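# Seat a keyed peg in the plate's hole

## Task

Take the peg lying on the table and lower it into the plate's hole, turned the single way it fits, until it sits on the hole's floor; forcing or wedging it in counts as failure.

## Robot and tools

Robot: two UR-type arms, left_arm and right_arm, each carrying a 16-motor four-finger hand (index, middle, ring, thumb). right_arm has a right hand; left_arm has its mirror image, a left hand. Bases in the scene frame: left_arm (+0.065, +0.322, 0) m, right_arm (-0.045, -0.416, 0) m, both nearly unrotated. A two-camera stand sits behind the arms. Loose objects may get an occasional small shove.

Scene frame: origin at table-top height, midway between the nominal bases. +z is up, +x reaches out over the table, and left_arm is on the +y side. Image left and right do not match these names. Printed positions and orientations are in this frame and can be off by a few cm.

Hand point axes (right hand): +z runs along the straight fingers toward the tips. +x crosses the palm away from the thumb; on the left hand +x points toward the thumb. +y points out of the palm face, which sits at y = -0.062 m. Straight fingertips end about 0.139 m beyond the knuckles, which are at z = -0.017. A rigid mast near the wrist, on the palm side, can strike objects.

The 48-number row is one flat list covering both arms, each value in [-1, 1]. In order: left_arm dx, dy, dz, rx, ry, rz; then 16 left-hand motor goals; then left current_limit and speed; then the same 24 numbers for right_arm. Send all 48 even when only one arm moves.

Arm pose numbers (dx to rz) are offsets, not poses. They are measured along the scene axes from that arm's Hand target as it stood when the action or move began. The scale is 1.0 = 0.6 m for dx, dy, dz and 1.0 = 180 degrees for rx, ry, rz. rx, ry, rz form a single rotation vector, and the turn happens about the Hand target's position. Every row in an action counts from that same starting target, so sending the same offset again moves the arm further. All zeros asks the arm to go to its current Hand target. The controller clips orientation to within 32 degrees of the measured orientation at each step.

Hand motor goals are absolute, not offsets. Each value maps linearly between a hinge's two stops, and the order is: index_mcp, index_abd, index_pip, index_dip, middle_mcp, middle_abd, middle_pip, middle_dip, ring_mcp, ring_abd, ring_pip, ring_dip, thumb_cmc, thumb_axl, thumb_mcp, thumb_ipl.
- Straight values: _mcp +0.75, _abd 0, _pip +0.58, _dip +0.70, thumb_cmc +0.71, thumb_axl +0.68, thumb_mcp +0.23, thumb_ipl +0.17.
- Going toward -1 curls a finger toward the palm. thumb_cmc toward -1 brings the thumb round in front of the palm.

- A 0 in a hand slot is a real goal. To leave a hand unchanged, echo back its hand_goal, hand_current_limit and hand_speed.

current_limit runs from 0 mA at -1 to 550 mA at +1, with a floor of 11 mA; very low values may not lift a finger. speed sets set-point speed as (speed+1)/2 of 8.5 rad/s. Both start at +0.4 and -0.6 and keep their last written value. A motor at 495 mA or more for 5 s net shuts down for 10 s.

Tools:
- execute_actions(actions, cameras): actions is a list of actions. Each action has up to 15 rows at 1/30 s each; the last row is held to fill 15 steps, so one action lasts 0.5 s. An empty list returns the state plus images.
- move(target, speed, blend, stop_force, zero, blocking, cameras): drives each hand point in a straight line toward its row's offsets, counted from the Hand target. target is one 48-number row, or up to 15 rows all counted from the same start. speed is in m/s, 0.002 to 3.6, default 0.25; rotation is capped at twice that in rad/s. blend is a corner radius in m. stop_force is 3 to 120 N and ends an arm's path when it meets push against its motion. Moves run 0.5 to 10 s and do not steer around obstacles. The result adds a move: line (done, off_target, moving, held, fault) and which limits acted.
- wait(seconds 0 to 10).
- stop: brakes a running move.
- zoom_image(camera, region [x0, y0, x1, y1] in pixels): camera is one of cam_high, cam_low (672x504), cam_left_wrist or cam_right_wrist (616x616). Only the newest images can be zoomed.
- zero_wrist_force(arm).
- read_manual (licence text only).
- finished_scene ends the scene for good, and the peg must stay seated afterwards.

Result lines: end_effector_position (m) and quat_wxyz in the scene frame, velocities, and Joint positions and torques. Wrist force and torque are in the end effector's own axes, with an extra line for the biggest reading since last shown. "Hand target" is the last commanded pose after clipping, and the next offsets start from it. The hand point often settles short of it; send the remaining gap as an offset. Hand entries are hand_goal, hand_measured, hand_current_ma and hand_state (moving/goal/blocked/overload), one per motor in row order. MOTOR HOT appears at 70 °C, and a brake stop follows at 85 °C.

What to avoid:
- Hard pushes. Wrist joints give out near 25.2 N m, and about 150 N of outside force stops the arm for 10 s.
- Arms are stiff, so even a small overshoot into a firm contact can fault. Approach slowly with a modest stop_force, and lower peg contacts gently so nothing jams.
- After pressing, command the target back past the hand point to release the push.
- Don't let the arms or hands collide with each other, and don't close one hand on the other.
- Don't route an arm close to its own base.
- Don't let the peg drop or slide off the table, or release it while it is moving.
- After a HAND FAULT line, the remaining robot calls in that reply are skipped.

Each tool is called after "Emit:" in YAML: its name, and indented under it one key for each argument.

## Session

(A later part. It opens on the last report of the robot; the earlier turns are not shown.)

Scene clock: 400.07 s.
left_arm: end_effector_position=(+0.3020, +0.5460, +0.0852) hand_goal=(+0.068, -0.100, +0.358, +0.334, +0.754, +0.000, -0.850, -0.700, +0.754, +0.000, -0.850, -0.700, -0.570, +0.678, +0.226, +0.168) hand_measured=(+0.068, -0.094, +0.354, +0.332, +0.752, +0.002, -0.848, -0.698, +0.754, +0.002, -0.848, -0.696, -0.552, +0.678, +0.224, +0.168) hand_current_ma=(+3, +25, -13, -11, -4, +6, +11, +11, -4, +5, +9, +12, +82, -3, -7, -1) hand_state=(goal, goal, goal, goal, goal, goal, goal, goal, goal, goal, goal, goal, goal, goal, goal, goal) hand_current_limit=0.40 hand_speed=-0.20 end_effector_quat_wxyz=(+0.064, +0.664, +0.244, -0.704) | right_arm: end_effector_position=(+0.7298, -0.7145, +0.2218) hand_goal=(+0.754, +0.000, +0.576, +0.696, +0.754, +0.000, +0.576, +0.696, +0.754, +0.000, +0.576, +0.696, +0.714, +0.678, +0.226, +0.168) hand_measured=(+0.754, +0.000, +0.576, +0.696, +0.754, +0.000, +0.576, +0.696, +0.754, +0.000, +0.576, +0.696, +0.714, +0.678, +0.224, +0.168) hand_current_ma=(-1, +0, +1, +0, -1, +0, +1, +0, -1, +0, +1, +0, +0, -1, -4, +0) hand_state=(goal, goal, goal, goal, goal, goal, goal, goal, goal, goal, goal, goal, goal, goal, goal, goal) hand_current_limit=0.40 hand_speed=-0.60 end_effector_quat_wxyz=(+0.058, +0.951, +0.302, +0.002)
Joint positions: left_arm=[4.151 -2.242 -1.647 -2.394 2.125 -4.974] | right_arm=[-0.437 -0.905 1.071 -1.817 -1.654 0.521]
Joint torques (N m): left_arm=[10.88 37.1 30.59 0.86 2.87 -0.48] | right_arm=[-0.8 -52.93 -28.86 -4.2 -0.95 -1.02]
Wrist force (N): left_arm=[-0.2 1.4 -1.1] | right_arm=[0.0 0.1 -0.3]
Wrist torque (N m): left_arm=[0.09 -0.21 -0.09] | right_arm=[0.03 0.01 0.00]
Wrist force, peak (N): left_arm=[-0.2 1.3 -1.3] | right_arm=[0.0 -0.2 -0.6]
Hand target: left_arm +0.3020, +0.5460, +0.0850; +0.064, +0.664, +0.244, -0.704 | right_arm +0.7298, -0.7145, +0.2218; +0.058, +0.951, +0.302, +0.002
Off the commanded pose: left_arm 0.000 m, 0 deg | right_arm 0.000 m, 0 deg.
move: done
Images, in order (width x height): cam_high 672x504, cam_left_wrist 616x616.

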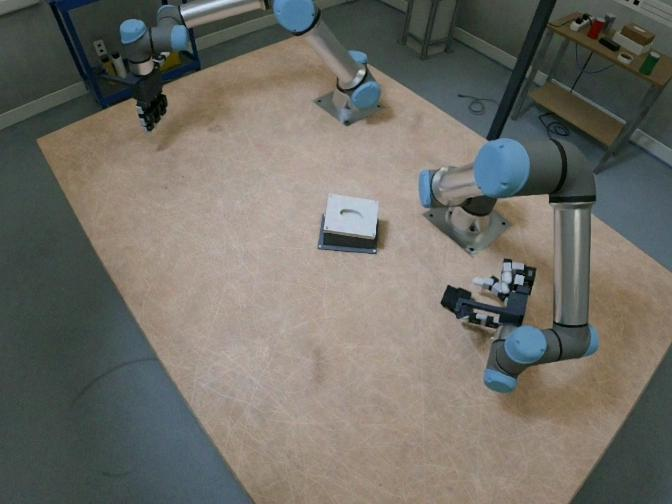

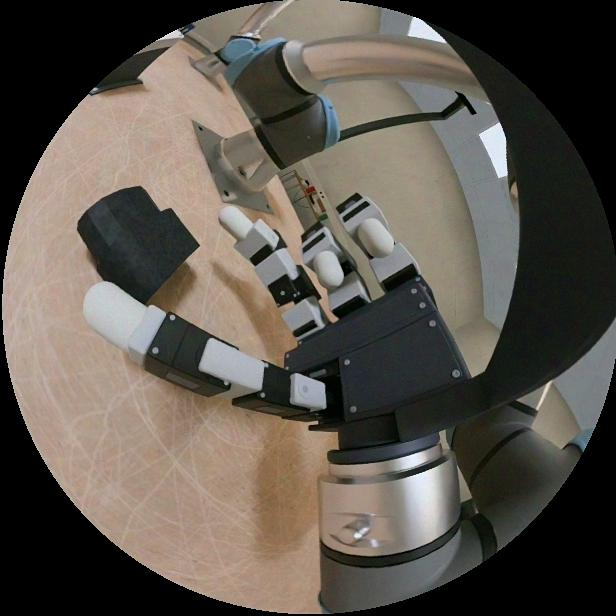

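Emit:
move:
  target:
    - [-0.018, -0.0087, 0, 0, 0, 0, 0.0685, -0.1, 0.358, 0.333, 0.754, 0, -0.85, -0.7, 0.754, 0, -0.85, -0.7, -0.571, 0.678, 0.226, 0.168, 0.4, -0.2, 0, 0, 0, 0, 0, 0, 0.754, 0, 0.576, 0.696, 0.754, 0, 0.576, 0.696, 0.754, 0, 0.576, 0.696, 0.714, 0.678, 0.226, 0.168, 0.4, -0.6]
    - [-0.018, -0.0087, -0.063, 0, 0, 0, 0.0685, -0.1, 0.358, 0.333, 0.754, 0, -0.85, -0.7, 0.754, 0, -0.85, -0.7, -0.571, 0.678, 0.226, 0.168, 0.4, -0.2, 0, 0, 0, 0, 0, 0, 0.754, 0, 0.576, 0.696, 0.754, 0, 0.576, 0.696, 0.754, 0, 0.576, 0.696, 0.714, 0.678, 0.226, 0.168, 0.4, -0.6]
  speed: [0.1, 0.04]
  stop_force: 5
  cameras: ["cam_left_wrist", "cam_high", "cam_low"]

Emit:
zoom_image:
  camera: "cam_left_wrist"
  region: [70, 150, 270, 350]

Scene clock: 415.17 s.
left_arm: end_effector_position=(+0.2912, +0.5408, +0.0472) hand_goal=(+0.068, -0.100, +0.358, +0.334, +0.754, +0.000, -0.850, -0.700, +0.754, +0.000, -0.850, -0.700, -0.570, +0.678, +0.226, +0.168) hand_measured=(+0.068, -0.094, +0.354, +0.332, +0.752, +0.002, -0.848, -0.698, +0.754, +0.002, -0.848, -0.696, -0.552, +0.678, +0.224, +0.168) hand_current_ma=(+2, +25, -13, -11, -4, +6, +11, +11, -4, +5, +9, +12, +82, -3, -7, -1) hand_state=(goal, goal, goal, goal, goal, goal, goal, goal, goal, goal, goal, goal, goal, goal, goal, goal) hand_current_limit=0.40 hand_speed=-0.20 end_effector_quat_wxyz=(+0.064, +0.664, +0.244, -0.704) | right_arm: end_effector_position=(+0.7298, -0.7145, +0.2218) hand_goal=(+0.754, +0.000, +0.576, +0.696, +0.754, +0.000, +0.576, +0.696, +0.754, +0.000, +0.576, +0.696, +0.714, +0.678, +0.226, +0.168) hand_measured=(+0.754, +0.000, +0.576, +0.696, +0.754, +0.000, +0.576, +0.696, +0.754, +0.000, +0.576, +0.696, +0.714, +0.678, +0.224, +0.168) hand_current_ma=(-1, +0, +1, +0, -1, +0, +1, +0, -1, +0, +1, +0, +0, -1, -4, +0) hand_state=(goal, goal, goal, goal, goal, goal, goal, goal, goal, goal, goal, goal, goal, goal, goal, goal) hand_current_limit=0.40 hand_speed=-0.60 end_effector_quat_wxyz=(+0.058, +0.951, +0.302, +0.002)
Joint positions: left_arm=[4.163 -2.287 -1.696 -2.3 2.136 -4.974] | right_arm=[-0.437 -0.905 1.071 -1.817 -1.654 0.521]
Joint torques (N m): left_arm=[10.12 36.31 -1.68 0.86 2.66 1.42] | right_arm=[-1.59 -53.54 -29.33 -4.13 -0.84 -1.13]
Wrist force (N): left_arm=[0.0 1.1 -1.2] | right_arm=[0.0 0.2 -0.2]
Wrist torque (N m): left_arm=[0.06 -0.24 -0.06] | right_arm=[0.03 0.00 0.00]
Wrist force, peak (N): left_arm=[0.1 1.2 -1.7] | right_arm=[0.2 0.3 -0.6]
Hand target: left_arm +0.2912, +0.5408, +0.0472; +0.064, +0.664, +0.244, -0.704 | right_arm +0.7298, -0.7145, +0.2218; +0.058, +0.951, +0.302, +0.002
Off the commanded pose: left_arm 0.000 m, 0 deg | right_arm 0.000 m, 0 deg.
move: done
Images, in order (width x height): cam_high 672x504, cam_low 672x504, cam_left_wrist 616x616.

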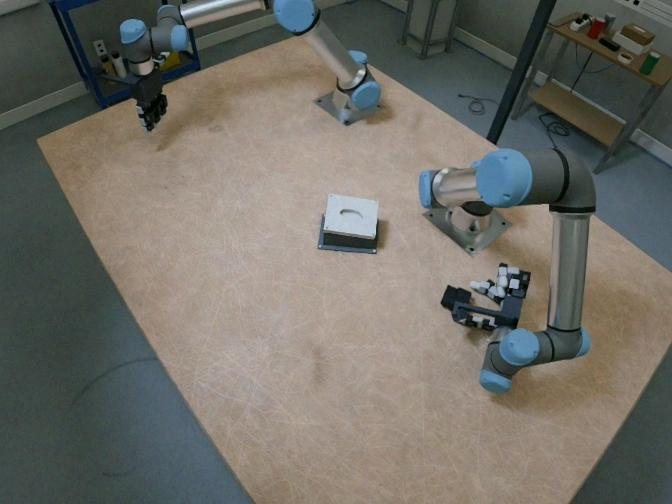

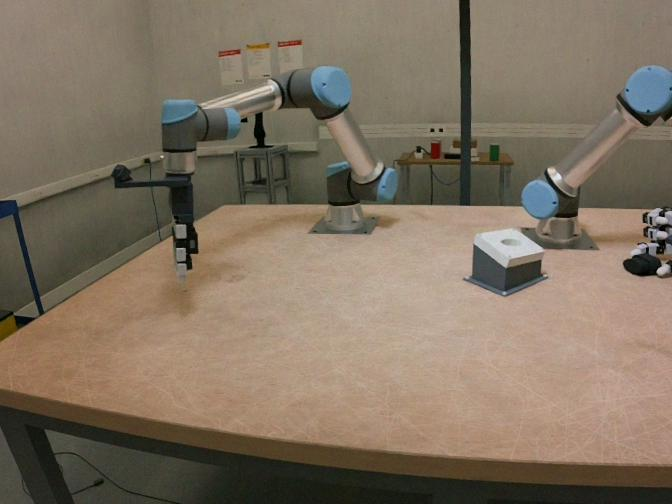

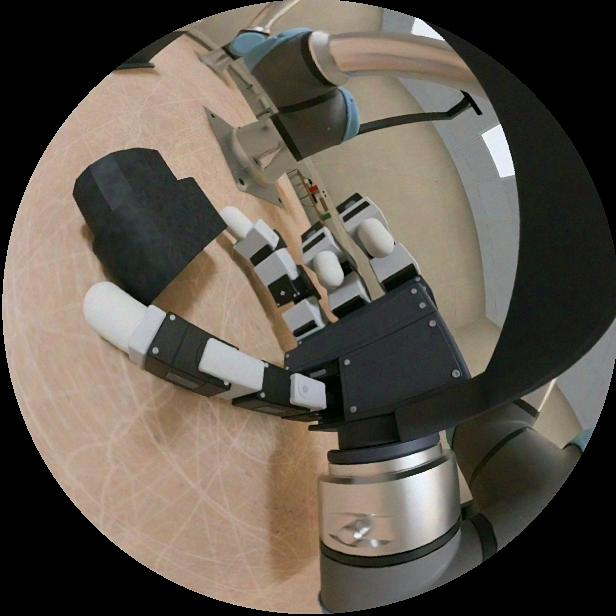

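Scaled by 2.520 from the camera's 616x616 image, which has a finer 880x880 frame.

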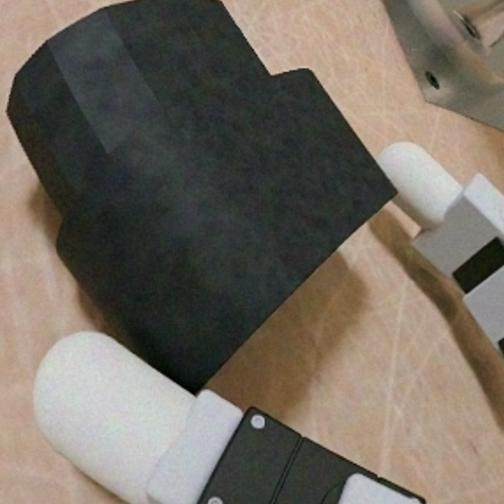

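Emit:
move:
  target: [-0.006, -0.0029, 0, 0, 0, 0, 0.0685, -0.1, 0.358, 0.333, 0.754, 0, -0.85, -0.7, 0.754, 0, -0.85, -0.7, -0.571, 0.678, 0.135, 0.16, 0.5, -0.85, 0, 0, 0, 0, 0, 0, 0.754, 0, 0.576, 0.696, 0.754, 0, 0.576, 0.696, 0.754, 0, 0.576, 0.696, 0.714, 0.678, 0.226, 0.168, 0.4, -0.6]
  speed: 0.05

Emit:
move:
  target: [0, 0, 0, 0, 0, 0, -0.4247, -0.1, 0.4453, 0.4783, 0.754, 0, -0.85, -0.7, 0.754, 0, -0.85, -0.7, -0.571, 0.678, 0.135, 0.16, 0.6, -0.88, 0, 0, 0, 0, 0, 0, 0.754, 0, 0.576, 0.696, 0.754, 0, 0.576, 0.696, 0.754, 0, 0.576, 0.696, 0.714, 0.678, 0.226, 0.168, 0.4, -0.6]
  speed: 0.05
  cameras: ["cam_left_wrist"]

Emit:
zoom_image:
  camera: "cam_left_wrist"
  region: [70, 150, 270, 350]

Scene clock: 429.80 s.
left_arm: end_effector_position=(+0.2877, +0.5391, +0.0472) hand_goal=(+0.068, -0.100, +0.358, +0.334, +0.754, +0.000, -0.850, -0.700, +0.754, +0.000, -0.850, -0.700, -0.570, +0.678, +0.136, +0.160) hand_measured=(+0.068, -0.094, +0.354, +0.332, +0.752, +0.002, -0.848, -0.698, +0.754, +0.002, -0.848, -0.696, -0.552, +0.678, +0.146, +0.164) hand_current_ma=(+2, +25, -13, -11, -4, +6, +11, +11, -4, +5, +9, +12, +82, -3, +50, +18) hand_state=(goal, goal, goal, goal, goal, goal, goal, goal, goal, goal, goal, goal, goal, goal, goal, goal) hand_current_limit=0.50 hand_speed=-0.85 end_effector_quat_wxyz=(+0.064, +0.664, +0.244, -0.704) | right_arm: end_effector_position=(+0.7298, -0.7145, +0.2218) hand_goal=(+0.754, +0.000, +0.576, +0.696, +0.754, +0.000, +0.576, +0.696, +0.754, +0.000, +0.576, +0.696, +0.714, +0.678, +0.226, +0.168) hand_measured=(+0.754, +0.000, +0.576, +0.696, +0.754, +0.000, +0.576, +0.696, +0.754, +0.000, +0.576, +0.696, +0.714, +0.678, +0.224, +0.168) hand_current_ma=(-1, +0, +1, +0, -1, +0, +1, +0, -1, +0, +1, +0, +0, -1, -4, +0) hand_state=(goal, goal, goal, goal, goal, goal, goal, goal, goal, goal, goal, goal, goal, goal, goal, goal) hand_current_limit=0.40 hand_speed=-0.60 end_effector_quat_wxyz=(+0.058, +0.951, +0.302, +0.002)
Joint positions: left_arm=[4.167 -2.281 -1.708 -2.294 2.14 -4.974] | right_arm=[-0.437 -0.905 1.071 -1.817 -1.654 0.521]
Joint torques (N m): left_arm=[10.95 51.83 -2.77 0.55 2.75 0.93] | right_arm=[-0.8 -53.88 -28.7 -4.08 -0.85 -1.15]
Wrist force (N): left_arm=[0.2 0.7 -1.5] | right_arm=[0.0 0.0 -0.4]
Wrist torque (N m): left_arm=[0.00 -0.22 -0.08] | right_arm=[0.04 0.02 0.00]
Wrist force, peak (N): left_arm=[0.0 0.9 -2.0] | right_arm=[-0.1 0.2 -0.6]
Hand target: left_arm +0.2876, +0.5390, +0.0472; +0.064, +0.664, +0.244, -0.704 | right_arm +0.7298, -0.7145, +0.2218; +0.058, +0.951, +0.302, +0.002
Off the commanded pose: left_arm 0.000 m, 0 deg | right_arm 0.000 m, 0 deg.
move: done

Scene clock: 430.73 s.
left_arm: end_effector_position=(+0.2876, +0.5390, +0.0472) hand_goal=(-0.424, -0.100, +0.446, +0.478, +0.754, +0.000, -0.850, -0.700, +0.754, +0.000, -0.850, -0.700, -0.570, +0.678, +0.136, +0.160) hand_measured=(-0.124, -0.094, +0.470, +0.488, +0.752, +0.002, -0.848, -0.698, +0.754, +0.002, -0.848, -0.696, -0.552, +0.678, +0.152, +0.168) hand_current_ma=(+440, +23, +101, +46, -4, +6, +11, +11, -4, +5, +9, +12, +82, -3, +95, +41) hand_state=(blocked, goal, blocked, goal, goal, goal, goal, goal, goal, goal, goal, goal, goal, goal, goal, goal) hand_current_limit=0.60 hand_speed=-0.88 end_effector_quat_wxyz=(+0.064, +0.664, +0.244, -0.704) | right_arm: end_effector_position=(+0.7298, -0.7145, +0.2218) hand_goal=(+0.754, +0.000, +0.576, +0.696, +0.754, +0.000, +0.576, +0.696, +0.754, +0.000, +0.576, +0.696, +0.714, +0.678, +0.226, +0.168) hand_measured=(+0.754, +0.000, +0.576, +0.696, +0.754, +0.000, +0.576, +0.696, +0.754, +0.000, +0.576, +0.696, +0.714, +0.678, +0.224, +0.168) hand_current_ma=(-1, +0, +1, +0, -1, +0, +1, +0, -1, +0, +1, +0, +0, -1, -4, +0) hand_state=(goal, goal, goal, goal, goal, goal, goal, goal, goal, goal, goal, goal, goal, goal, goal, goal) hand_current_limit=0.40 hand_speed=-0.60 end_effector_quat_wxyz=(+0.058, +0.951, +0.302, +0.002)
Joint positions: left_arm=[4.167 -2.28 -1.709 -2.294 2.14 -4.974] | right_arm=[-0.437 -0.905 1.071 -1.817 -1.654 0.521]
Joint torques (N m): left_arm=[11.34 51.22 -1.42 0.77 2.33 0.88] | right_arm=[-0.95 -53.23 -28.8 -4.13 -0.84 -1.21]
Wrist force (N): left_arm=[-0.3 0.6 -0.9] | right_arm=[0.2 -0.1 -0.3]
Wrist torque (N m): left_arm=[0.08 -0.23 -0.07] | right_arm=[0.02 -0.01 0.01]
Wrist force, peak (N): left_arm=[0.3 1.2 -1.8] | right_arm=[0.0 -0.1 -0.6]
Hand target: left_arm +0.2876, +0.5390, +0.0472; +0.064, +0.664, +0.244, -0.704 | right_arm +0.7298, -0.7145, +0.2218; +0.058, +0.951, +0.302, +0.002
Off the commanded pose: left_arm 0.000 m, 0 deg | right_arm 0.000 m, 0 deg.
move: done
Images, in order (width x height): cam_left_wrist 616x616.

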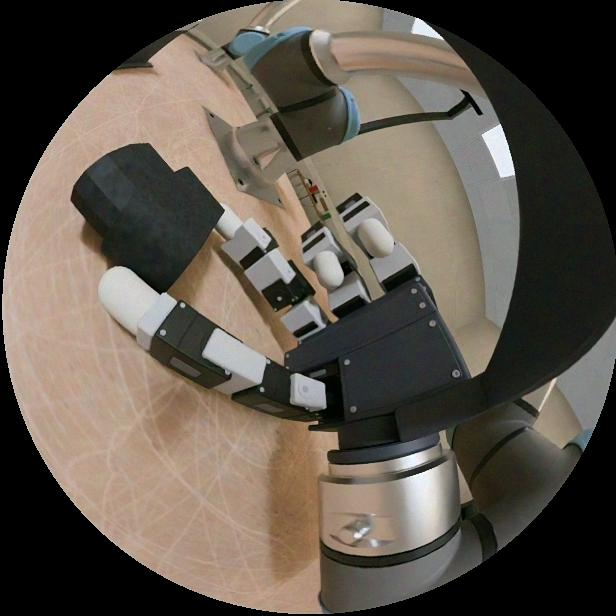

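Scaled by 2.520 from the camera's 616x616 image, which has a finer 880x880 frame.

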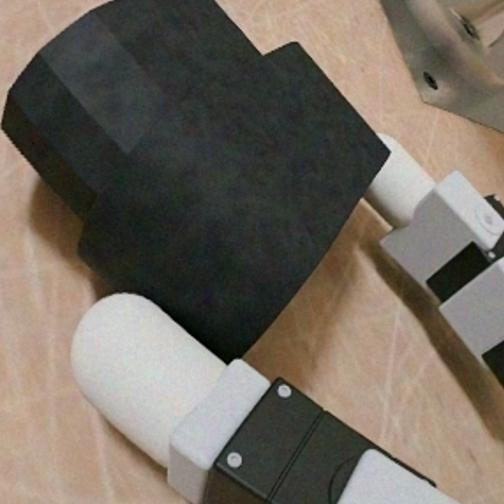

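Emit:
move:
  target: [0, 0, 0, 0, 0, 0, -0.4247, -0.1, 0.40, 0.45, 0.754, 0, -0.85, -0.7, 0.754, 0, -0.85, -0.7, -0.571, 0.678, 0.075, 0.13, 0.7, -0.8, 0, 0, 0, 0, 0, 0, 0.754, 0, 0.576, 0.696, 0.754, 0, 0.576, 0.696, 0.754, 0, 0.576, 0.696, 0.714, 0.678, 0.226, 0.168, 0.4, -0.6]
  speed: 0.05

Emit:
zero_wrist_force:
  arm: "left_arm"

Emit:
move:
  target: [0, 0, 0.04, 0, 0, 0, -0.4247, -0.1, 0.40, 0.45, 0.754, 0, -0.85, -0.7, 0.754, 0, -0.85, -0.7, -0.571, 0.678, 0.075, 0.13, 0.7, -0.8, 0, 0, 0, 0, 0, 0, 0.754, 0, 0.576, 0.696, 0.754, 0, 0.576, 0.696, 0.754, 0, 0.576, 0.696, 0.714, 0.678, 0.226, 0.168, 0.4, -0.6]
  speed: 0.03
  cameras: ["cam_left_wrist", "cam_low"]

Emit:
zoom_image:
  camera: "cam_left_wrist"
  region: [70, 150, 270, 350]

Scene clock: 436.67 s.
left_arm: end_effector_position=(+0.2876, +0.5390, +0.0472) hand_goal=(-0.424, -0.100, +0.400, +0.450, +0.754, +0.000, -0.850, -0.700, +0.754, +0.000, -0.850, -0.700, -0.570, +0.678, +0.076, +0.130) hand_measured=(-0.124, -0.094, +0.466, +0.486, +0.752, +0.002, -0.848, -0.698, +0.754, +0.002, -0.848, -0.696, -0.552, +0.678, +0.152, +0.162) hand_current_ma=(+468, +23, +308, +160, -4, +6, +11, +11, -4, +5, +9, +12, +82, -3, +468, +194) hand_state=(blocked, goal, blocked, blocked, goal, goal, goal, goal, goal, goal, goal, goal, goal, goal, blocked, blocked) hand_current_limit=0.70 hand_speed=-0.80 end_effector_quat_wxyz=(+0.064, +0.664, +0.244, -0.704) | right_arm: end_effector_position=(+0.7298, -0.7145, +0.2218) hand_goal=(+0.754, +0.000, +0.576, +0.696, +0.754, +0.000, +0.576, +0.696, +0.754, +0.000, +0.576, +0.696, +0.714, +0.678, +0.226, +0.168) hand_measured=(+0.754, +0.000, +0.576, +0.696, +0.754, +0.000, +0.576, +0.696, +0.754, +0.000, +0.576, +0.696, +0.714, +0.678, +0.224, +0.168) hand_current_ma=(-1, +0, +1, +0, -1, +0, +1, +0, -1, +0, +1, +0, +0, -1, -4, +0) hand_state=(goal, goal, goal, goal, goal, goal, goal, goal, goal, goal, goal, goal, goal, goal, goal, goal) hand_current_limit=0.40 hand_speed=-0.60 end_effector_quat_wxyz=(+0.058, +0.951, +0.302, +0.002)
Joint positions: left_arm=[4.167 -2.28 -1.709 -2.294 2.14 -4.974] | right_arm=[-0.437 -0.905 1.071 -1.817 -1.654 0.521]
Joint torques (N m): left_arm=[10.21 50.25 0.89 0.73 -0.46 1.03] | right_arm=[-1.66 -54.26 -28.96 -4.19 -0.85 -1.2]
Wrist force (N): left_arm=[-0.4 1.4 -1.4] | right_arm=[0.0 0.2 -0.2]
Wrist torque (N m): left_arm=[0.10 -0.20 -0.08] | right_arm=[0.05 0.00 0.01]
Wrist force, peak (N): left_arm=[-0.3 1.5 -1.5] | right_arm=[0.2 -0.2 -0.6]
Hand target: left_arm +0.2876, +0.5390, +0.0472; +0.064, +0.664, +0.244, -0.704 | right_arm +0.7298, -0.7145, +0.2218; +0.058, +0.951, +0.302, +0.002
Off the commanded pose: left_arm 0.000 m, 0 deg | right_arm 0.000 m, 0 deg.
move: done

Wrist force sensor zeroed.

Scene clock: 437.87 s.
left_arm: end_effector_position=(+0.2876, +0.5390, +0.0710) hand_goal=(-0.424, -0.100, +0.400, +0.450, +0.754, +0.000, -0.850, -0.700, +0.754, +0.000, -0.850, -0.700, -0.570, +0.678, +0.076, +0.130) hand_measured=(-0.420, -0.094, +0.404, +0.454, +0.752, +0.002, -0.848, -0.698, +0.754, +0.002, -0.848, -0.696, -0.552, +0.678, +0.078, +0.132) hand_current_ma=(+14, +23, +13, +12, -4, +6, +11, +11, -4, +5, +9, +12, +83, -2, +13, +11) hand_state=(goal, goal, goal, goal, goal, goal, goal, goal, goal, goal, goal, goal, goal, goal, goal, goal) hand_current_limit=0.70 hand_speed=-0.80 end_effector_quat_wxyz=(+0.064, +0.664, +0.244, -0.704) | right_arm: end_effector_position=(+0.7298, -0.7145, +0.2218) hand_goal=(+0.754, +0.000, +0.576, +0.696, +0.754, +0.000, +0.576, +0.696, +0.754, +0.000, +0.576, +0.696, +0.714, +0.678, +0.226, +0.168) hand_measured=(+0.754, +0.000, +0.576, +0.696, +0.754, +0.000, +0.576, +0.696, +0.754, +0.000, +0.576, +0.696, +0.714, +0.678, +0.224, +0.168) hand_current_ma=(-1, +0, +1, +0, -1, +0, +1, +0, -1, +0, +1, +0, +0, -1, -4, +0) hand_state=(goal, goal, goal, goal, goal, goal, goal, goal, goal, goal, goal, goal, goal, goal, goal, goal) hand_current_limit=0.40 hand_speed=-0.60 end_effector_quat_wxyz=(+0.058, +0.951, +0.302, +0.002)
Joint positions: left_arm=[4.167 -2.239 -1.703 -2.341 2.14 -4.974] | right_arm=[-0.437 -0.905 1.071 -1.817 -1.654 0.521]
Joint torques (N m): left_arm=[10.46 50.89 28.34 -3.54 -1.52 1.28] | right_arm=[-0.83 -54.78 -29.25 -4.14 -0.95 -1.19]
Wrist force (N, zeroed by zero_wrist_force on left_arm): left_arm=[0.4 -0.5 0.1] | right_arm=[0.1 0.0 -0.2]
Wrist torque (N m, zeroed by zero_wrist_force on left_arm): left_arm=[-0.03 -0.05 0.00] | right_arm=[0.02 0.00 0.01]
Wrist force, peak (N, zeroed by zero_wrist_force on left_arm): left_arm=[1.0 -0.9 0.0] | right_arm=[0.0 -0.4 -0.4]
Hand target: left_arm +0.2876, +0.5390, +0.0712; +0.064, +0.664, +0.244, -0.704 | right_arm +0.7298, -0.7145, +0.2218; +0.058, +0.951, +0.302, +0.002
Off the commanded pose: left_arm 0.000 m, 0 deg | right_arm 0.000 m, 0 deg.
move: done
Images, in order (width x height): cam_low 672x504, cam_left_wrist 616x616.

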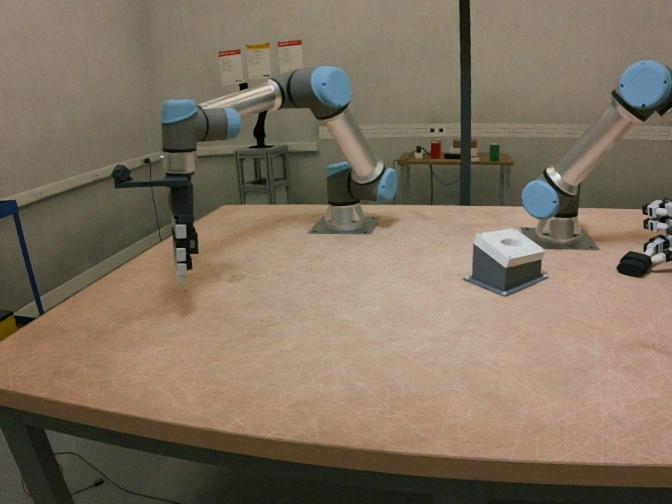

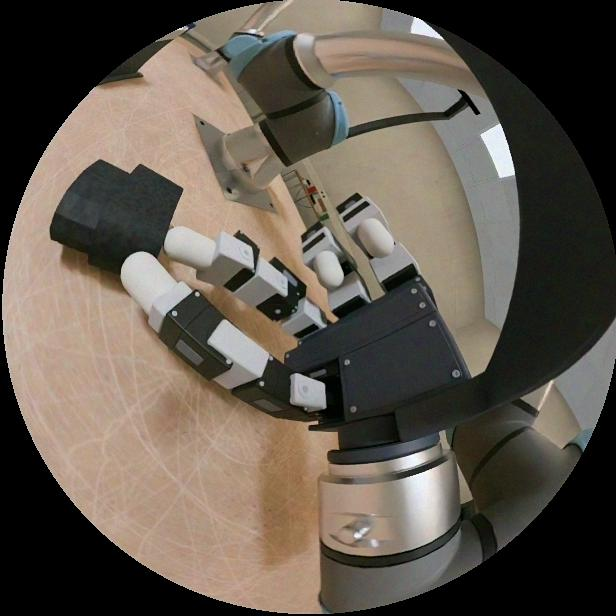

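Scaled by 2.520 from the camera's 616x616 image, which has a finer 880x880 frame.

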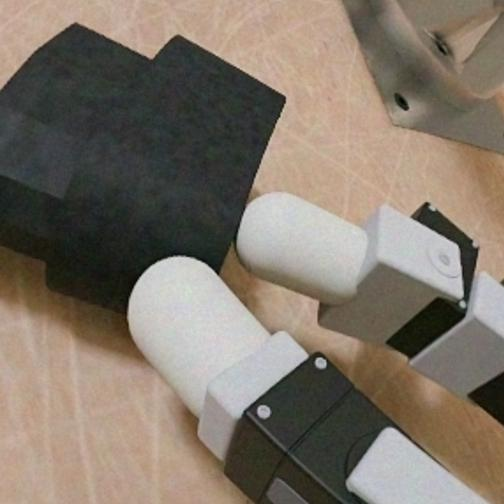

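Emit:
move:
  target: [0, 0, 0.025, 0, 0, 0, 0.0685, -0.1, 0.358, 0.333, 0.754, 0, -0.85, -0.7, 0.754, 0, -0.85, -0.7, -0.571, 0.678, 0.226, 0.168, 0.4, -0.5, 0, 0, 0, 0, 0, 0, 0.754, 0, 0.576, 0.696, 0.754, 0, 0.576, 0.696, 0.754, 0, 0.576, 0.696, 0.714, 0.678, 0.226, 0.168, 0.4, -0.6]
  speed: 0.1
  cameras: ["cam_left_wrist"]

Emit:
zoom_image:
  camera: "cam_left_wrist"
  region: [40, 150, 240, 350]

Scene clock: 442.60 s.
left_arm: end_effector_position=(+0.2876, +0.5390, +0.0860) hand_goal=(+0.068, -0.100, +0.358, +0.334, +0.754, +0.000, -0.850, -0.700, +0.754, +0.000, -0.850, -0.700, -0.570, +0.678, +0.226, +0.168) hand_measured=(+0.062, -0.094, +0.360, +0.336, +0.752, +0.002, -0.848, -0.698, +0.754, +0.002, -0.848, -0.696, -0.552, +0.678, +0.224, +0.166) hand_current_ma=(-23, +23, +10, +11, -4, +6, +11, +11, -4, +5, +9, +12, +83, -2, -10, -9) hand_state=(goal, goal, goal, goal, goal, goal, goal, goal, goal, goal, goal, goal, goal, goal, goal, goal) hand_current_limit=0.40 hand_speed=-0.50 end_effector_quat_wxyz=(+0.064, +0.664, +0.244, -0.704) | right_arm: end_effector_position=(+0.7298, -0.7145, +0.2218) hand_goal=(+0.754, +0.000, +0.576, +0.696, +0.754, +0.000, +0.576, +0.696, +0.754, +0.000, +0.576, +0.696, +0.714, +0.678, +0.226, +0.168) hand_measured=(+0.754, +0.000, +0.576, +0.696, +0.754, +0.000, +0.576, +0.696, +0.754, +0.000, +0.576, +0.696, +0.714, +0.678, +0.224, +0.168) hand_current_ma=(-1, +0, +1, +0, -1, +0, +1, +0, -1, +0, +1, +0, +0, -1, -4, +0) hand_state=(goal, goal, goal, goal, goal, goal, goal, goal, goal, goal, goal, goal, goal, goal, goal, goal) hand_current_limit=0.40 hand_speed=-0.60 end_effector_quat_wxyz=(+0.058, +0.951, +0.302, +0.002)
Joint positions: left_arm=[4.167 -2.214 -1.698 -2.372 2.14 -4.974] | right_arm=[-0.437 -0.905 1.071 -1.817 -1.654 0.521]
Joint torques (N m): left_arm=[9.42 50.28 28.83 -3.64 -2.43 0.16] | right_arm=[-1.22 -54.93 -29.71 -4.12 -0.89 -1.41]
Wrist force (N, zeroed by zero_wrist_force on left_arm): left_arm=[0.3 -0.3 0.1] | right_arm=[0.0 0.0 -0.2]
Wrist torque (N m, zeroed by zero_wrist_force on left_arm): left_arm=[-0.03 -0.01 0.00] | right_arm=[0.01 0.01 0.00]
Wrist force, peak (N, zeroed by zero_wrist_force on left_arm): left_arm=[0.4 -0.8 0.0] | right_arm=[0.3 0.2 -0.6]
Hand target: left_arm +0.2876, +0.5390, +0.0862; +0.064, +0.664, +0.244, -0.704 | right_arm +0.7298, -0.7145, +0.2218; +0.058, +0.951, +0.302, +0.002
Off the commanded pose: left_arm 0.000 m, 0 deg | right_arm 0.000 m, 0 deg.
move: done
Images, in order (width x height): cam_left_wrist 616x616.

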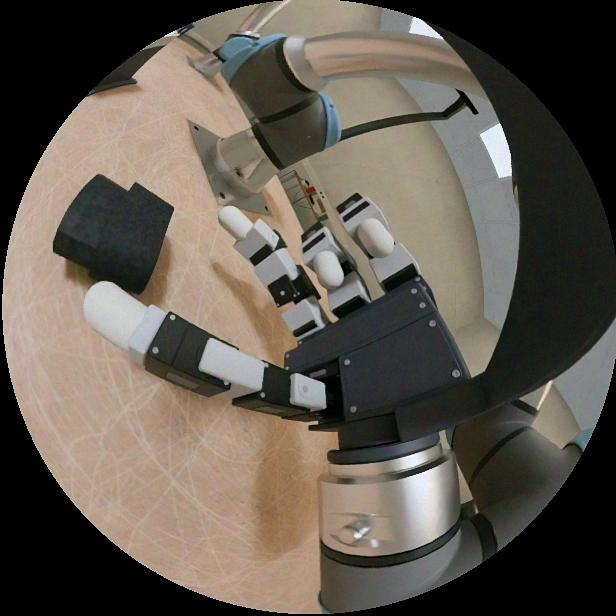

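Scaled by 2.520 from the camera's 616x616 image, which has a finer 880x880 frame.

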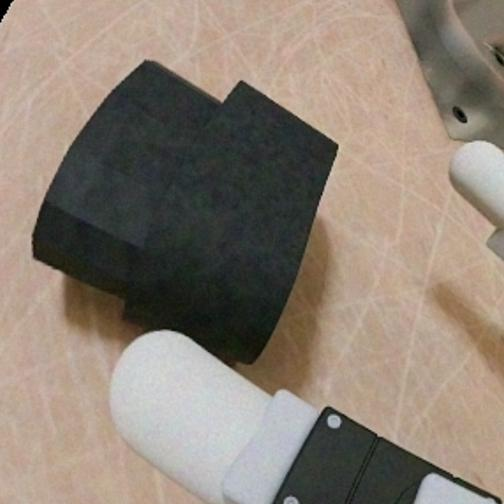

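Emit:
move:
  target:
    - [0.0235, -0.1108, 0.03, 0, 0, 0.139, 0.0685, -0.1, 0.358, 0.333, 0.754, 0, -0.85, -0.7, 0.754, 0, -0.85, -0.7, -0.571, 0.678, 0.292, 0.168, 0.4, -0.5, 0, 0, 0, 0, 0, 0, 0.754, 0, 0.576, 0.696, 0.754, 0, 0.576, 0.696, 0.754, 0, 0.576, 0.696, 0.714, 0.678, 0.226, 0.168, 0.4, -0.6]
  speed: 0.2
  cameras: ["cam_left_wrist", "cam_high"]

Emit:
zoom_image:
  camera: "cam_left_wrist"
  region: [60, 180, 260, 380]

Scene clock: 460.83 s.
left_arm: end_effector_position=(+0.3017, +0.4727, +0.1042) hand_goal=(+0.068, -0.100, +0.358, +0.334, +0.754, +0.000, -0.850, -0.700, +0.754, +0.000, -0.850, -0.700, -0.570, +0.678, +0.292, +0.168) hand_measured=(+0.062, -0.094, +0.360, +0.336, +0.752, +0.002, -0.848, -0.698, +0.754, +0.002, -0.848, -0.696, -0.552, +0.678, +0.290, +0.166) hand_current_ma=(-23, +23, +9, +11, -4, +6, +11, +11, -4, +5, +9, +12, +83, -2, -11, -9) hand_state=(goal, goal, goal, goal, goal, goal, goal, goal, goal, goal, goal, goal, goal, goal, goal, goal) hand_current_limit=0.40 hand_speed=-0.50 end_effector_quat_wxyz=(+0.215, +0.595, +0.382, -0.674) | right_arm: end_effector_position=(+0.7298, -0.7145, +0.2218) hand_goal=(+0.754, +0.000, +0.576, +0.696, +0.754, +0.000, +0.576, +0.696, +0.754, +0.000, +0.576, +0.696, +0.714, +0.678, +0.226, +0.168) hand_measured=(+0.754, +0.000, +0.576, +0.696, +0.754, +0.000, +0.576, +0.696, +0.754, +0.000, +0.576, +0.696, +0.714, +0.678, +0.224, +0.168) hand_current_ma=(-1, +0, +1, +0, -1, +0, +1, +0, -1, +0, +1, +0, +0, -1, -4, +0) hand_state=(goal, goal, goal, goal, goal, goal, goal, goal, goal, goal, goal, goal, goal, goal, goal, goal) hand_current_limit=0.40 hand_speed=-0.60 end_effector_quat_wxyz=(+0.058, +0.951, +0.302, +0.002)
Joint positions: left_arm=[4.286 -2.084 -1.87 -2.329 1.823 -4.974] | right_arm=[-0.437 -0.905 1.071 -1.817 -1.654 0.521]
Joint torques (N m): left_arm=[11.39 42.16 -2.26 0.57 -2.7 1.2] | right_arm=[-0.94 -55.13 -29.15 -4.13 -1.04 -1.48]
Wrist force (N, zeroed by zero_wrist_force on left_arm): left_arm=[0.6 -0.1 0.5] | right_arm=[0.0 0.1 -0.4]
Wrist torque (N m, zeroed by zero_wrist_force on left_arm): left_arm=[-0.01 -0.07 0.03] | right_arm=[0.05 0.02 0.00]
Wrist force, peak (N, zeroed by zero_wrist_force on left_arm): left_arm=[0.3 -0.4 0.8] | right_arm=[0.2 -0.2 -0.6]
Hand target: left_arm +0.3017, +0.4726, +0.1042; +0.215, +0.595, +0.382, -0.674 | right_arm +0.7298, -0.7145, +0.2218; +0.058, +0.951, +0.302, +0.002
Off the commanded pose: left_arm 0.000 m, 0 deg | right_arm 0.000 m, 0 deg.
move: done
Images, in order (width x height): cam_high 672x504, cam_left_wrist 616x616.

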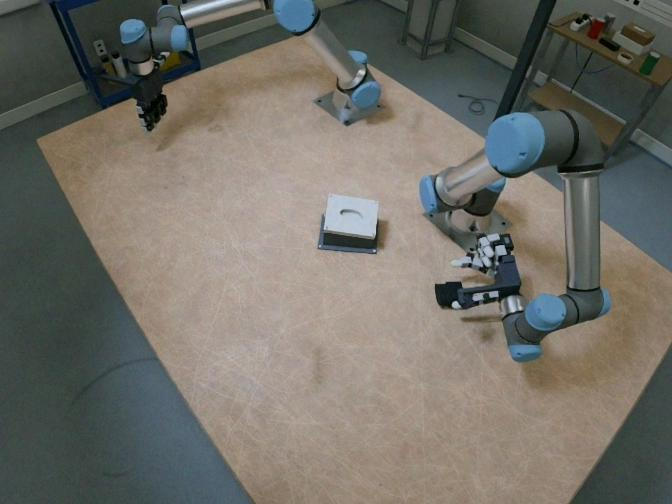

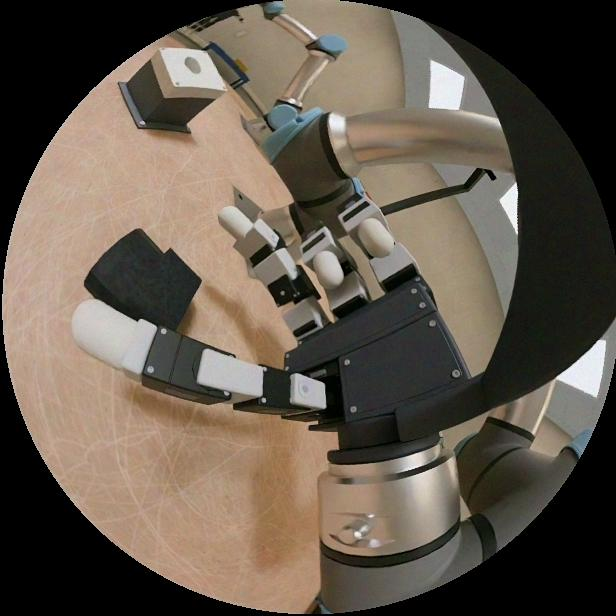

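Scaled by 2.520 from the camera's 616x616 image, which has a finer 880x880 frame.

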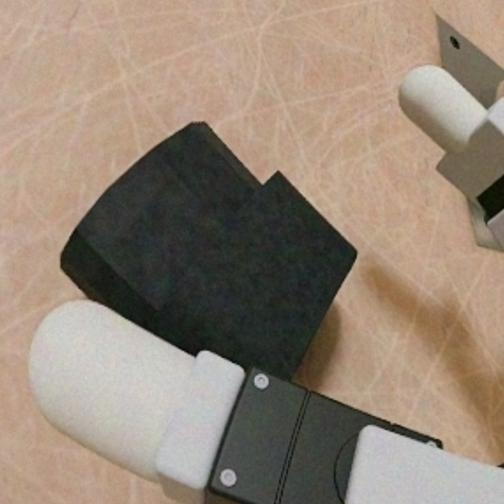

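Emit:
move:
  target:
    - [-0.0157, 0.002, 0, 0, 0, 0.0167, 0.0685, -0.1, 0.358, 0.333, 0.754, 0, -0.85, -0.7, 0.754, 0, -0.85, -0.7, -0.571, 0.678, 0.292, 0.168, 0.4, -0.5, 0, 0, 0, 0, 0, 0, 0.754, 0, 0.576, 0.696, 0.754, 0, 0.576, 0.696, 0.754, 0, 0.576, 0.696, 0.714, 0.678, 0.226, 0.168, 0.4, -0.6]
    - [-0.0157, 0.002, -0.097, 0, 0, 0.0167, 0.0685, -0.1, 0.358, 0.333, 0.754, 0, -0.85, -0.7, 0.754, 0, -0.85, -0.7, -0.571, 0.678, 0.292, 0.168, 0.4, -0.5, 0, 0, 0, 0, 0, 0, 0.754, 0, 0.576, 0.696, 0.754, 0, 0.576, 0.696, 0.754, 0, 0.576, 0.696, 0.714, 0.678, 0.226, 0.168, 0.4, -0.6]
  speed: [0.1, 0.05]
  stop_force: 5
  cameras: ["cam_left_wrist", "cam_high", "cam_low"]

Emit:
zoom_image:
  camera: "cam_left_wrist"
  region: [60, 150, 260, 350]

Scene clock: 474.63 s.
left_arm: end_effector_position=(+0.2923, +0.4738, +0.0460) hand_goal=(+0.068, -0.100, +0.358, +0.334, +0.754, +0.000, -0.850, -0.700, +0.754, +0.000, -0.850, -0.700, -0.570, +0.678, +0.292, +0.168) hand_measured=(+0.062, -0.094, +0.360, +0.336, +0.752, +0.002, -0.848, -0.698, +0.754, +0.002, -0.848, -0.696, -0.552, +0.678, +0.290, +0.166) hand_current_ma=(-23, +23, +9, +11, -4, +6, +11, +11, -4, +5, +9, +12, +83, -2, -11, -9) hand_state=(goal, goal, goal, goal, goal, goal, goal, goal, goal, goal, goal, goal, goal, goal, goal, goal) hand_current_limit=0.40 hand_speed=-0.50 end_effector_quat_wxyz=(+0.233, +0.585, +0.398, -0.668) | right_arm: end_effector_position=(+0.7298, -0.7145, +0.2218) hand_goal=(+0.754, +0.000, +0.576, +0.696, +0.754, +0.000, +0.576, +0.696, +0.754, +0.000, +0.576, +0.696, +0.714, +0.678, +0.226, +0.168) hand_measured=(+0.754, +0.000, +0.576, +0.696, +0.754, +0.000, +0.576, +0.696, +0.754, +0.000, +0.576, +0.696, +0.714, +0.678, +0.224, +0.168) hand_current_ma=(-1, +0, +1, +0, -1, +0, +1, +0, -1, +0, +1, +0, +0, -1, -4, +0) hand_state=(goal, goal, goal, goal, goal, goal, goal, goal, goal, goal, goal, goal, goal, goal, goal, goal) hand_current_limit=0.40 hand_speed=-0.60 end_effector_quat_wxyz=(+0.058, +0.951, +0.302, +0.002)
Joint positions: left_arm=[4.332 -2.181 -1.92 -2.182 1.816 -4.974] | right_arm=[-0.437 -0.905 1.071 -1.817 -1.654 0.521]
Joint torques (N m): left_arm=[10.29 29.98 -4.08 0.7 -2.66 1.28] | right_arm=[-1.34 -55.3 -29.14 -4.19 -1.11 -1.42]
Wrist force (N, zeroed by zero_wrist_force on left_arm): left_arm=[0.4 -0.5 0.3] | right_arm=[-0.1 -0.1 -0.2]
Wrist torque (N m, zeroed by zero_wrist_force on left_arm): left_arm=[-0.06 -0.04 0.01] | right_arm=[0.01 0.02 -0.01]
Wrist force, peak (N, zeroed by zero_wrist_force on left_arm): left_arm=[0.4 -0.8 0.7] | right_arm=[0.1 0.1 -0.7]
Hand target: left_arm +0.2923, +0.4738, +0.0460; +0.233, +0.585, +0.398, -0.668 | right_arm +0.7298, -0.7145, +0.2218; +0.058, +0.951, +0.302, +0.002
Off the commanded pose: left_arm 0.000 m, 0 deg | right_arm 0.000 m, 0 deg.
move: done
Images, in order (width x height): cam_high 672x504, cam_low 672x504, cam_left_wrist 616x616.

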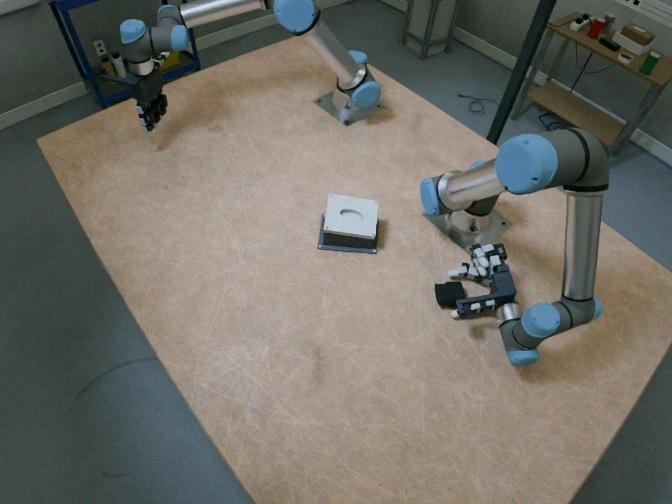

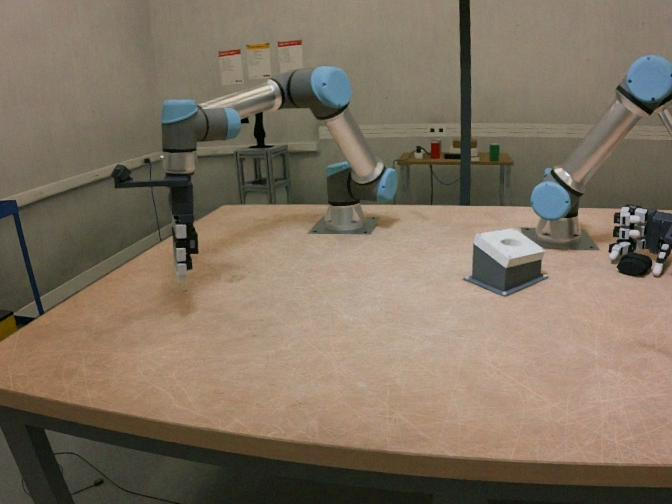

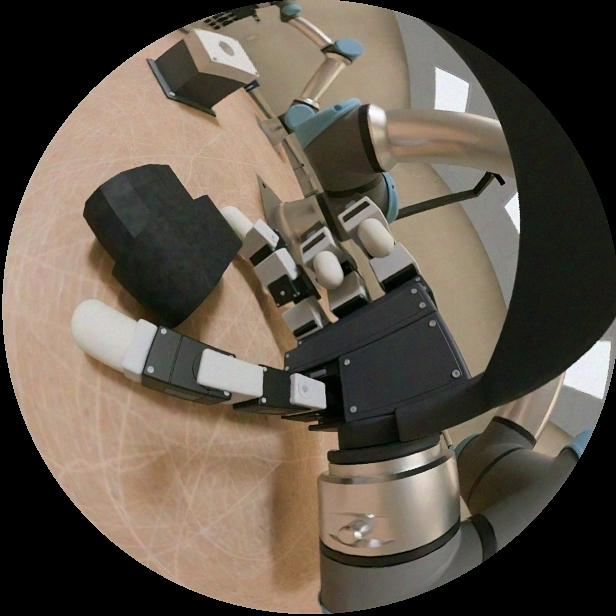

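Scaled by 2.520 from the camera's 616x616 image, which has a finer 880x880 frame.

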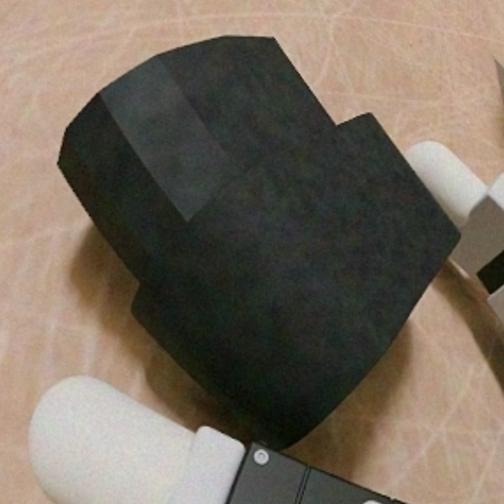

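Emit:
move:
  target: [0, 0, 0, 0, 0, 0, 0.0685, -0.1, 0.358, 0.333, 0.754, 0, -0.85, -0.7, 0.754, 0, -0.85, -0.7, -0.571, 0.678, 0.215, 0.16, 0.5, -0.8, 0, 0, 0, 0, 0, 0, 0.754, 0, 0.576, 0.696, 0.754, 0, 0.576, 0.696, 0.754, 0, 0.576, 0.696, 0.714, 0.678, 0.226, 0.168, 0.4, -0.6]
  speed: 0.05

Emit:
move:
  target: [0, 0, 0, 0, 0, 0, -0.4247, -0.1, 0.4, 0.45, 0.754, 0, -0.85, -0.7, 0.754, 0, -0.85, -0.7, -0.571, 0.678, 0.215, 0.16, 0.5, -0.85, 0, 0, 0, 0, 0, 0, 0.754, 0, 0.576, 0.696, 0.754, 0, 0.576, 0.696, 0.754, 0, 0.576, 0.696, 0.714, 0.678, 0.226, 0.168, 0.4, -0.6]
  speed: 0.05
  cameras: ["cam_left_wrist"]

Emit:
zoom_image:
  camera: "cam_left_wrist"
  region: [60, 150, 260, 350]

Scene clock: 480.00 s.
left_arm: end_effector_position=(+0.2923, +0.4738, +0.0460) hand_goal=(+0.068, -0.100, +0.358, +0.334, +0.754, +0.000, -0.850, -0.700, +0.754, +0.000, -0.850, -0.700, -0.570, +0.678, +0.216, +0.160) hand_measured=(+0.062, -0.094, +0.360, +0.336, +0.752, +0.002, -0.848, -0.698, +0.754, +0.002, -0.848, -0.696, -0.552, +0.678, +0.218, +0.162) hand_current_ma=(-23, +23, +9, +11, -4, +6, +11, +11, -4, +5, +9, +12, +83, -2, +10, +9) hand_state=(goal, goal, goal, goal, goal, goal, goal, goal, goal, goal, goal, goal, goal, goal, goal, goal) hand_current_limit=0.50 hand_speed=-0.80 end_effector_quat_wxyz=(+0.233, +0.585, +0.398, -0.668) | right_arm: end_effector_position=(+0.7298, -0.7145, +0.2218) hand_goal=(+0.754, +0.000, +0.576, +0.696, +0.754, +0.000, +0.576, +0.696, +0.754, +0.000, +0.576, +0.696, +0.714, +0.678, +0.226, +0.168) hand_measured=(+0.754, +0.000, +0.576, +0.696, +0.754, +0.000, +0.576, +0.696, +0.754, +0.000, +0.576, +0.696, +0.714, +0.678, +0.224, +0.168) hand_current_ma=(-1, +0, +1, +0, -1, +0, +1, +0, -1, +0, +1, +0, +0, -1, -4, +0) hand_state=(goal, goal, goal, goal, goal, goal, goal, goal, goal, goal, goal, goal, goal, goal, goal, goal) hand_current_limit=0.40 hand_speed=-0.60 end_effector_quat_wxyz=(+0.058, +0.951, +0.302, +0.002)
Joint positions: left_arm=[4.332 -2.181 -1.92 -2.182 1.816 -4.974] | right_arm=[-0.437 -0.905 1.071 -1.817 -1.654 0.521]
Joint torques (N m): left_arm=[8.36 29.99 -3.91 0.58 -2.62 1.33] | right_arm=[-1.21 -55.8 -29.23 -4.13 -0.99 -1.51]
Wrist force (N, zeroed by zero_wrist_force on left_arm): left_arm=[0.4 -0.4 0.3] | right_arm=[0.1 -0.1 -0.4]
Wrist torque (N m, zeroed by zero_wrist_force on left_arm): left_arm=[-0.04 -0.04 0.01] | right_arm=[0.01 0.00 0.00]
Wrist force, peak (N, zeroed by zero_wrist_force on left_arm): left_arm=[0.2 -0.6 0.7] | right_arm=[0.1 0.2 -0.5]
Hand target: left_arm +0.2923, +0.4738, +0.0460; +0.233, +0.585, +0.398, -0.668 | right_arm +0.7298, -0.7145, +0.2218; +0.058, +0.951, +0.302, +0.002
Off the commanded pose: left_arm 0.000 m, 0 deg | right_arm 0.000 m, 0 deg.
move: done

Scene clock: 480.87 s.
left_arm: end_effector_position=(+0.2923, +0.4738, +0.0460) hand_goal=(-0.424, -0.100, +0.400, +0.450, +0.754, +0.000, -0.850, -0.700, +0.754, +0.000, -0.850, -0.700, -0.570, +0.678, +0.216, +0.160) hand_measured=(-0.160, -0.094, +0.422, +0.460, +0.752, +0.002, -0.848, -0.698, +0.754, +0.002, -0.848, -0.696, -0.552, +0.678, +0.228, +0.164) hand_current_ma=(+412, +19, +95, +43, -4, +6, +11, +11, -4, +5, +9, +12, +81, -2, +65, +18) hand_state=(blocked, goal, blocked, goal, goal, goal, goal, goal, goal, goal, goal, goal, goal, goal, goal, goal) hand_current_limit=0.50 hand_speed=-0.85 end_effector_quat_wxyz=(+0.233, +0.585, +0.398, -0.668) | right_arm: end_effector_position=(+0.7298, -0.7145, +0.2218) hand_goal=(+0.754, +0.000, +0.576, +0.696, +0.754, +0.000, +0.576, +0.696, +0.754, +0.000, +0.576, +0.696, +0.714, +0.678, +0.226, +0.168) hand_measured=(+0.754, +0.000, +0.576, +0.696, +0.754, +0.000, +0.576, +0.696, +0.754, +0.000, +0.576, +0.696, +0.714, +0.678, +0.224, +0.168) hand_current_ma=(-1, +0, +1, +0, -1, +0, +1, +0, -1, +0, +1, +0, +0, -1, -4, +0) hand_state=(goal, goal, goal, goal, goal, goal, goal, goal, goal, goal, goal, goal, goal, goal, goal, goal) hand_current_limit=0.40 hand_speed=-0.60 end_effector_quat_wxyz=(+0.058, +0.951, +0.302, +0.002)
Joint positions: left_arm=[4.332 -2.181 -1.92 -2.182 1.816 -4.974] | right_arm=[-0.437 -0.905 1.071 -1.817 -1.654 0.521]
Joint torques (N m): left_arm=[8.1 30.09 -3.59 0.57 -2.65 1.3] | right_arm=[-0.88 -55.33 -28.91 -4.26 -1.07 -1.5]
Wrist force (N, zeroed by zero_wrist_force on left_arm): left_arm=[0.3 -0.6 1.1] | right_arm=[0.0 -0.1 -0.3]
Wrist torque (N m, zeroed by zero_wrist_force on left_arm): left_arm=[-0.04 -0.06 0.02] | right_arm=[0.02 0.00 0.00]
Wrist force, peak (N, zeroed by zero_wrist_force on left_arm): left_arm=[0.1 -0.8 1.2] | right_arm=[0.1 0.1 -0.6]
Hand target: left_arm +0.2923, +0.4738, +0.0460; +0.233, +0.585, +0.398, -0.668 | right_arm +0.7298, -0.7145, +0.2218; +0.058, +0.951, +0.302, +0.002
Off the commanded pose: left_arm 0.000 m, 0 deg | right_arm 0.000 m, 0 deg.
move: done
Images, in order (width x height): cam_left_wrist 616x616.

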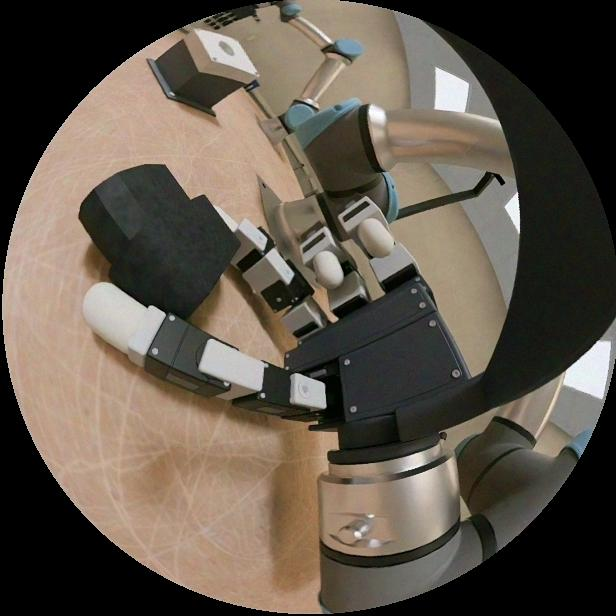

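Scaled by 2.520 from the camera's 616x616 image, which has a finer 880x880 frame.

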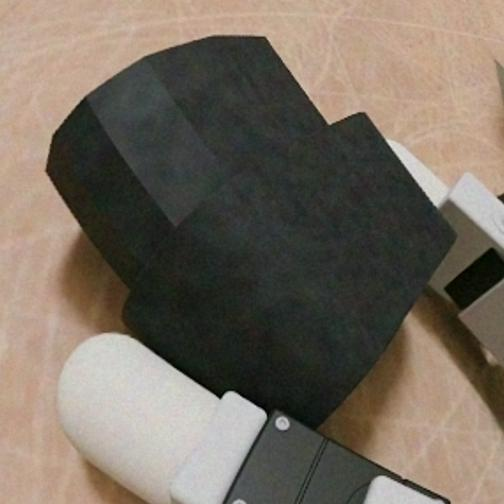

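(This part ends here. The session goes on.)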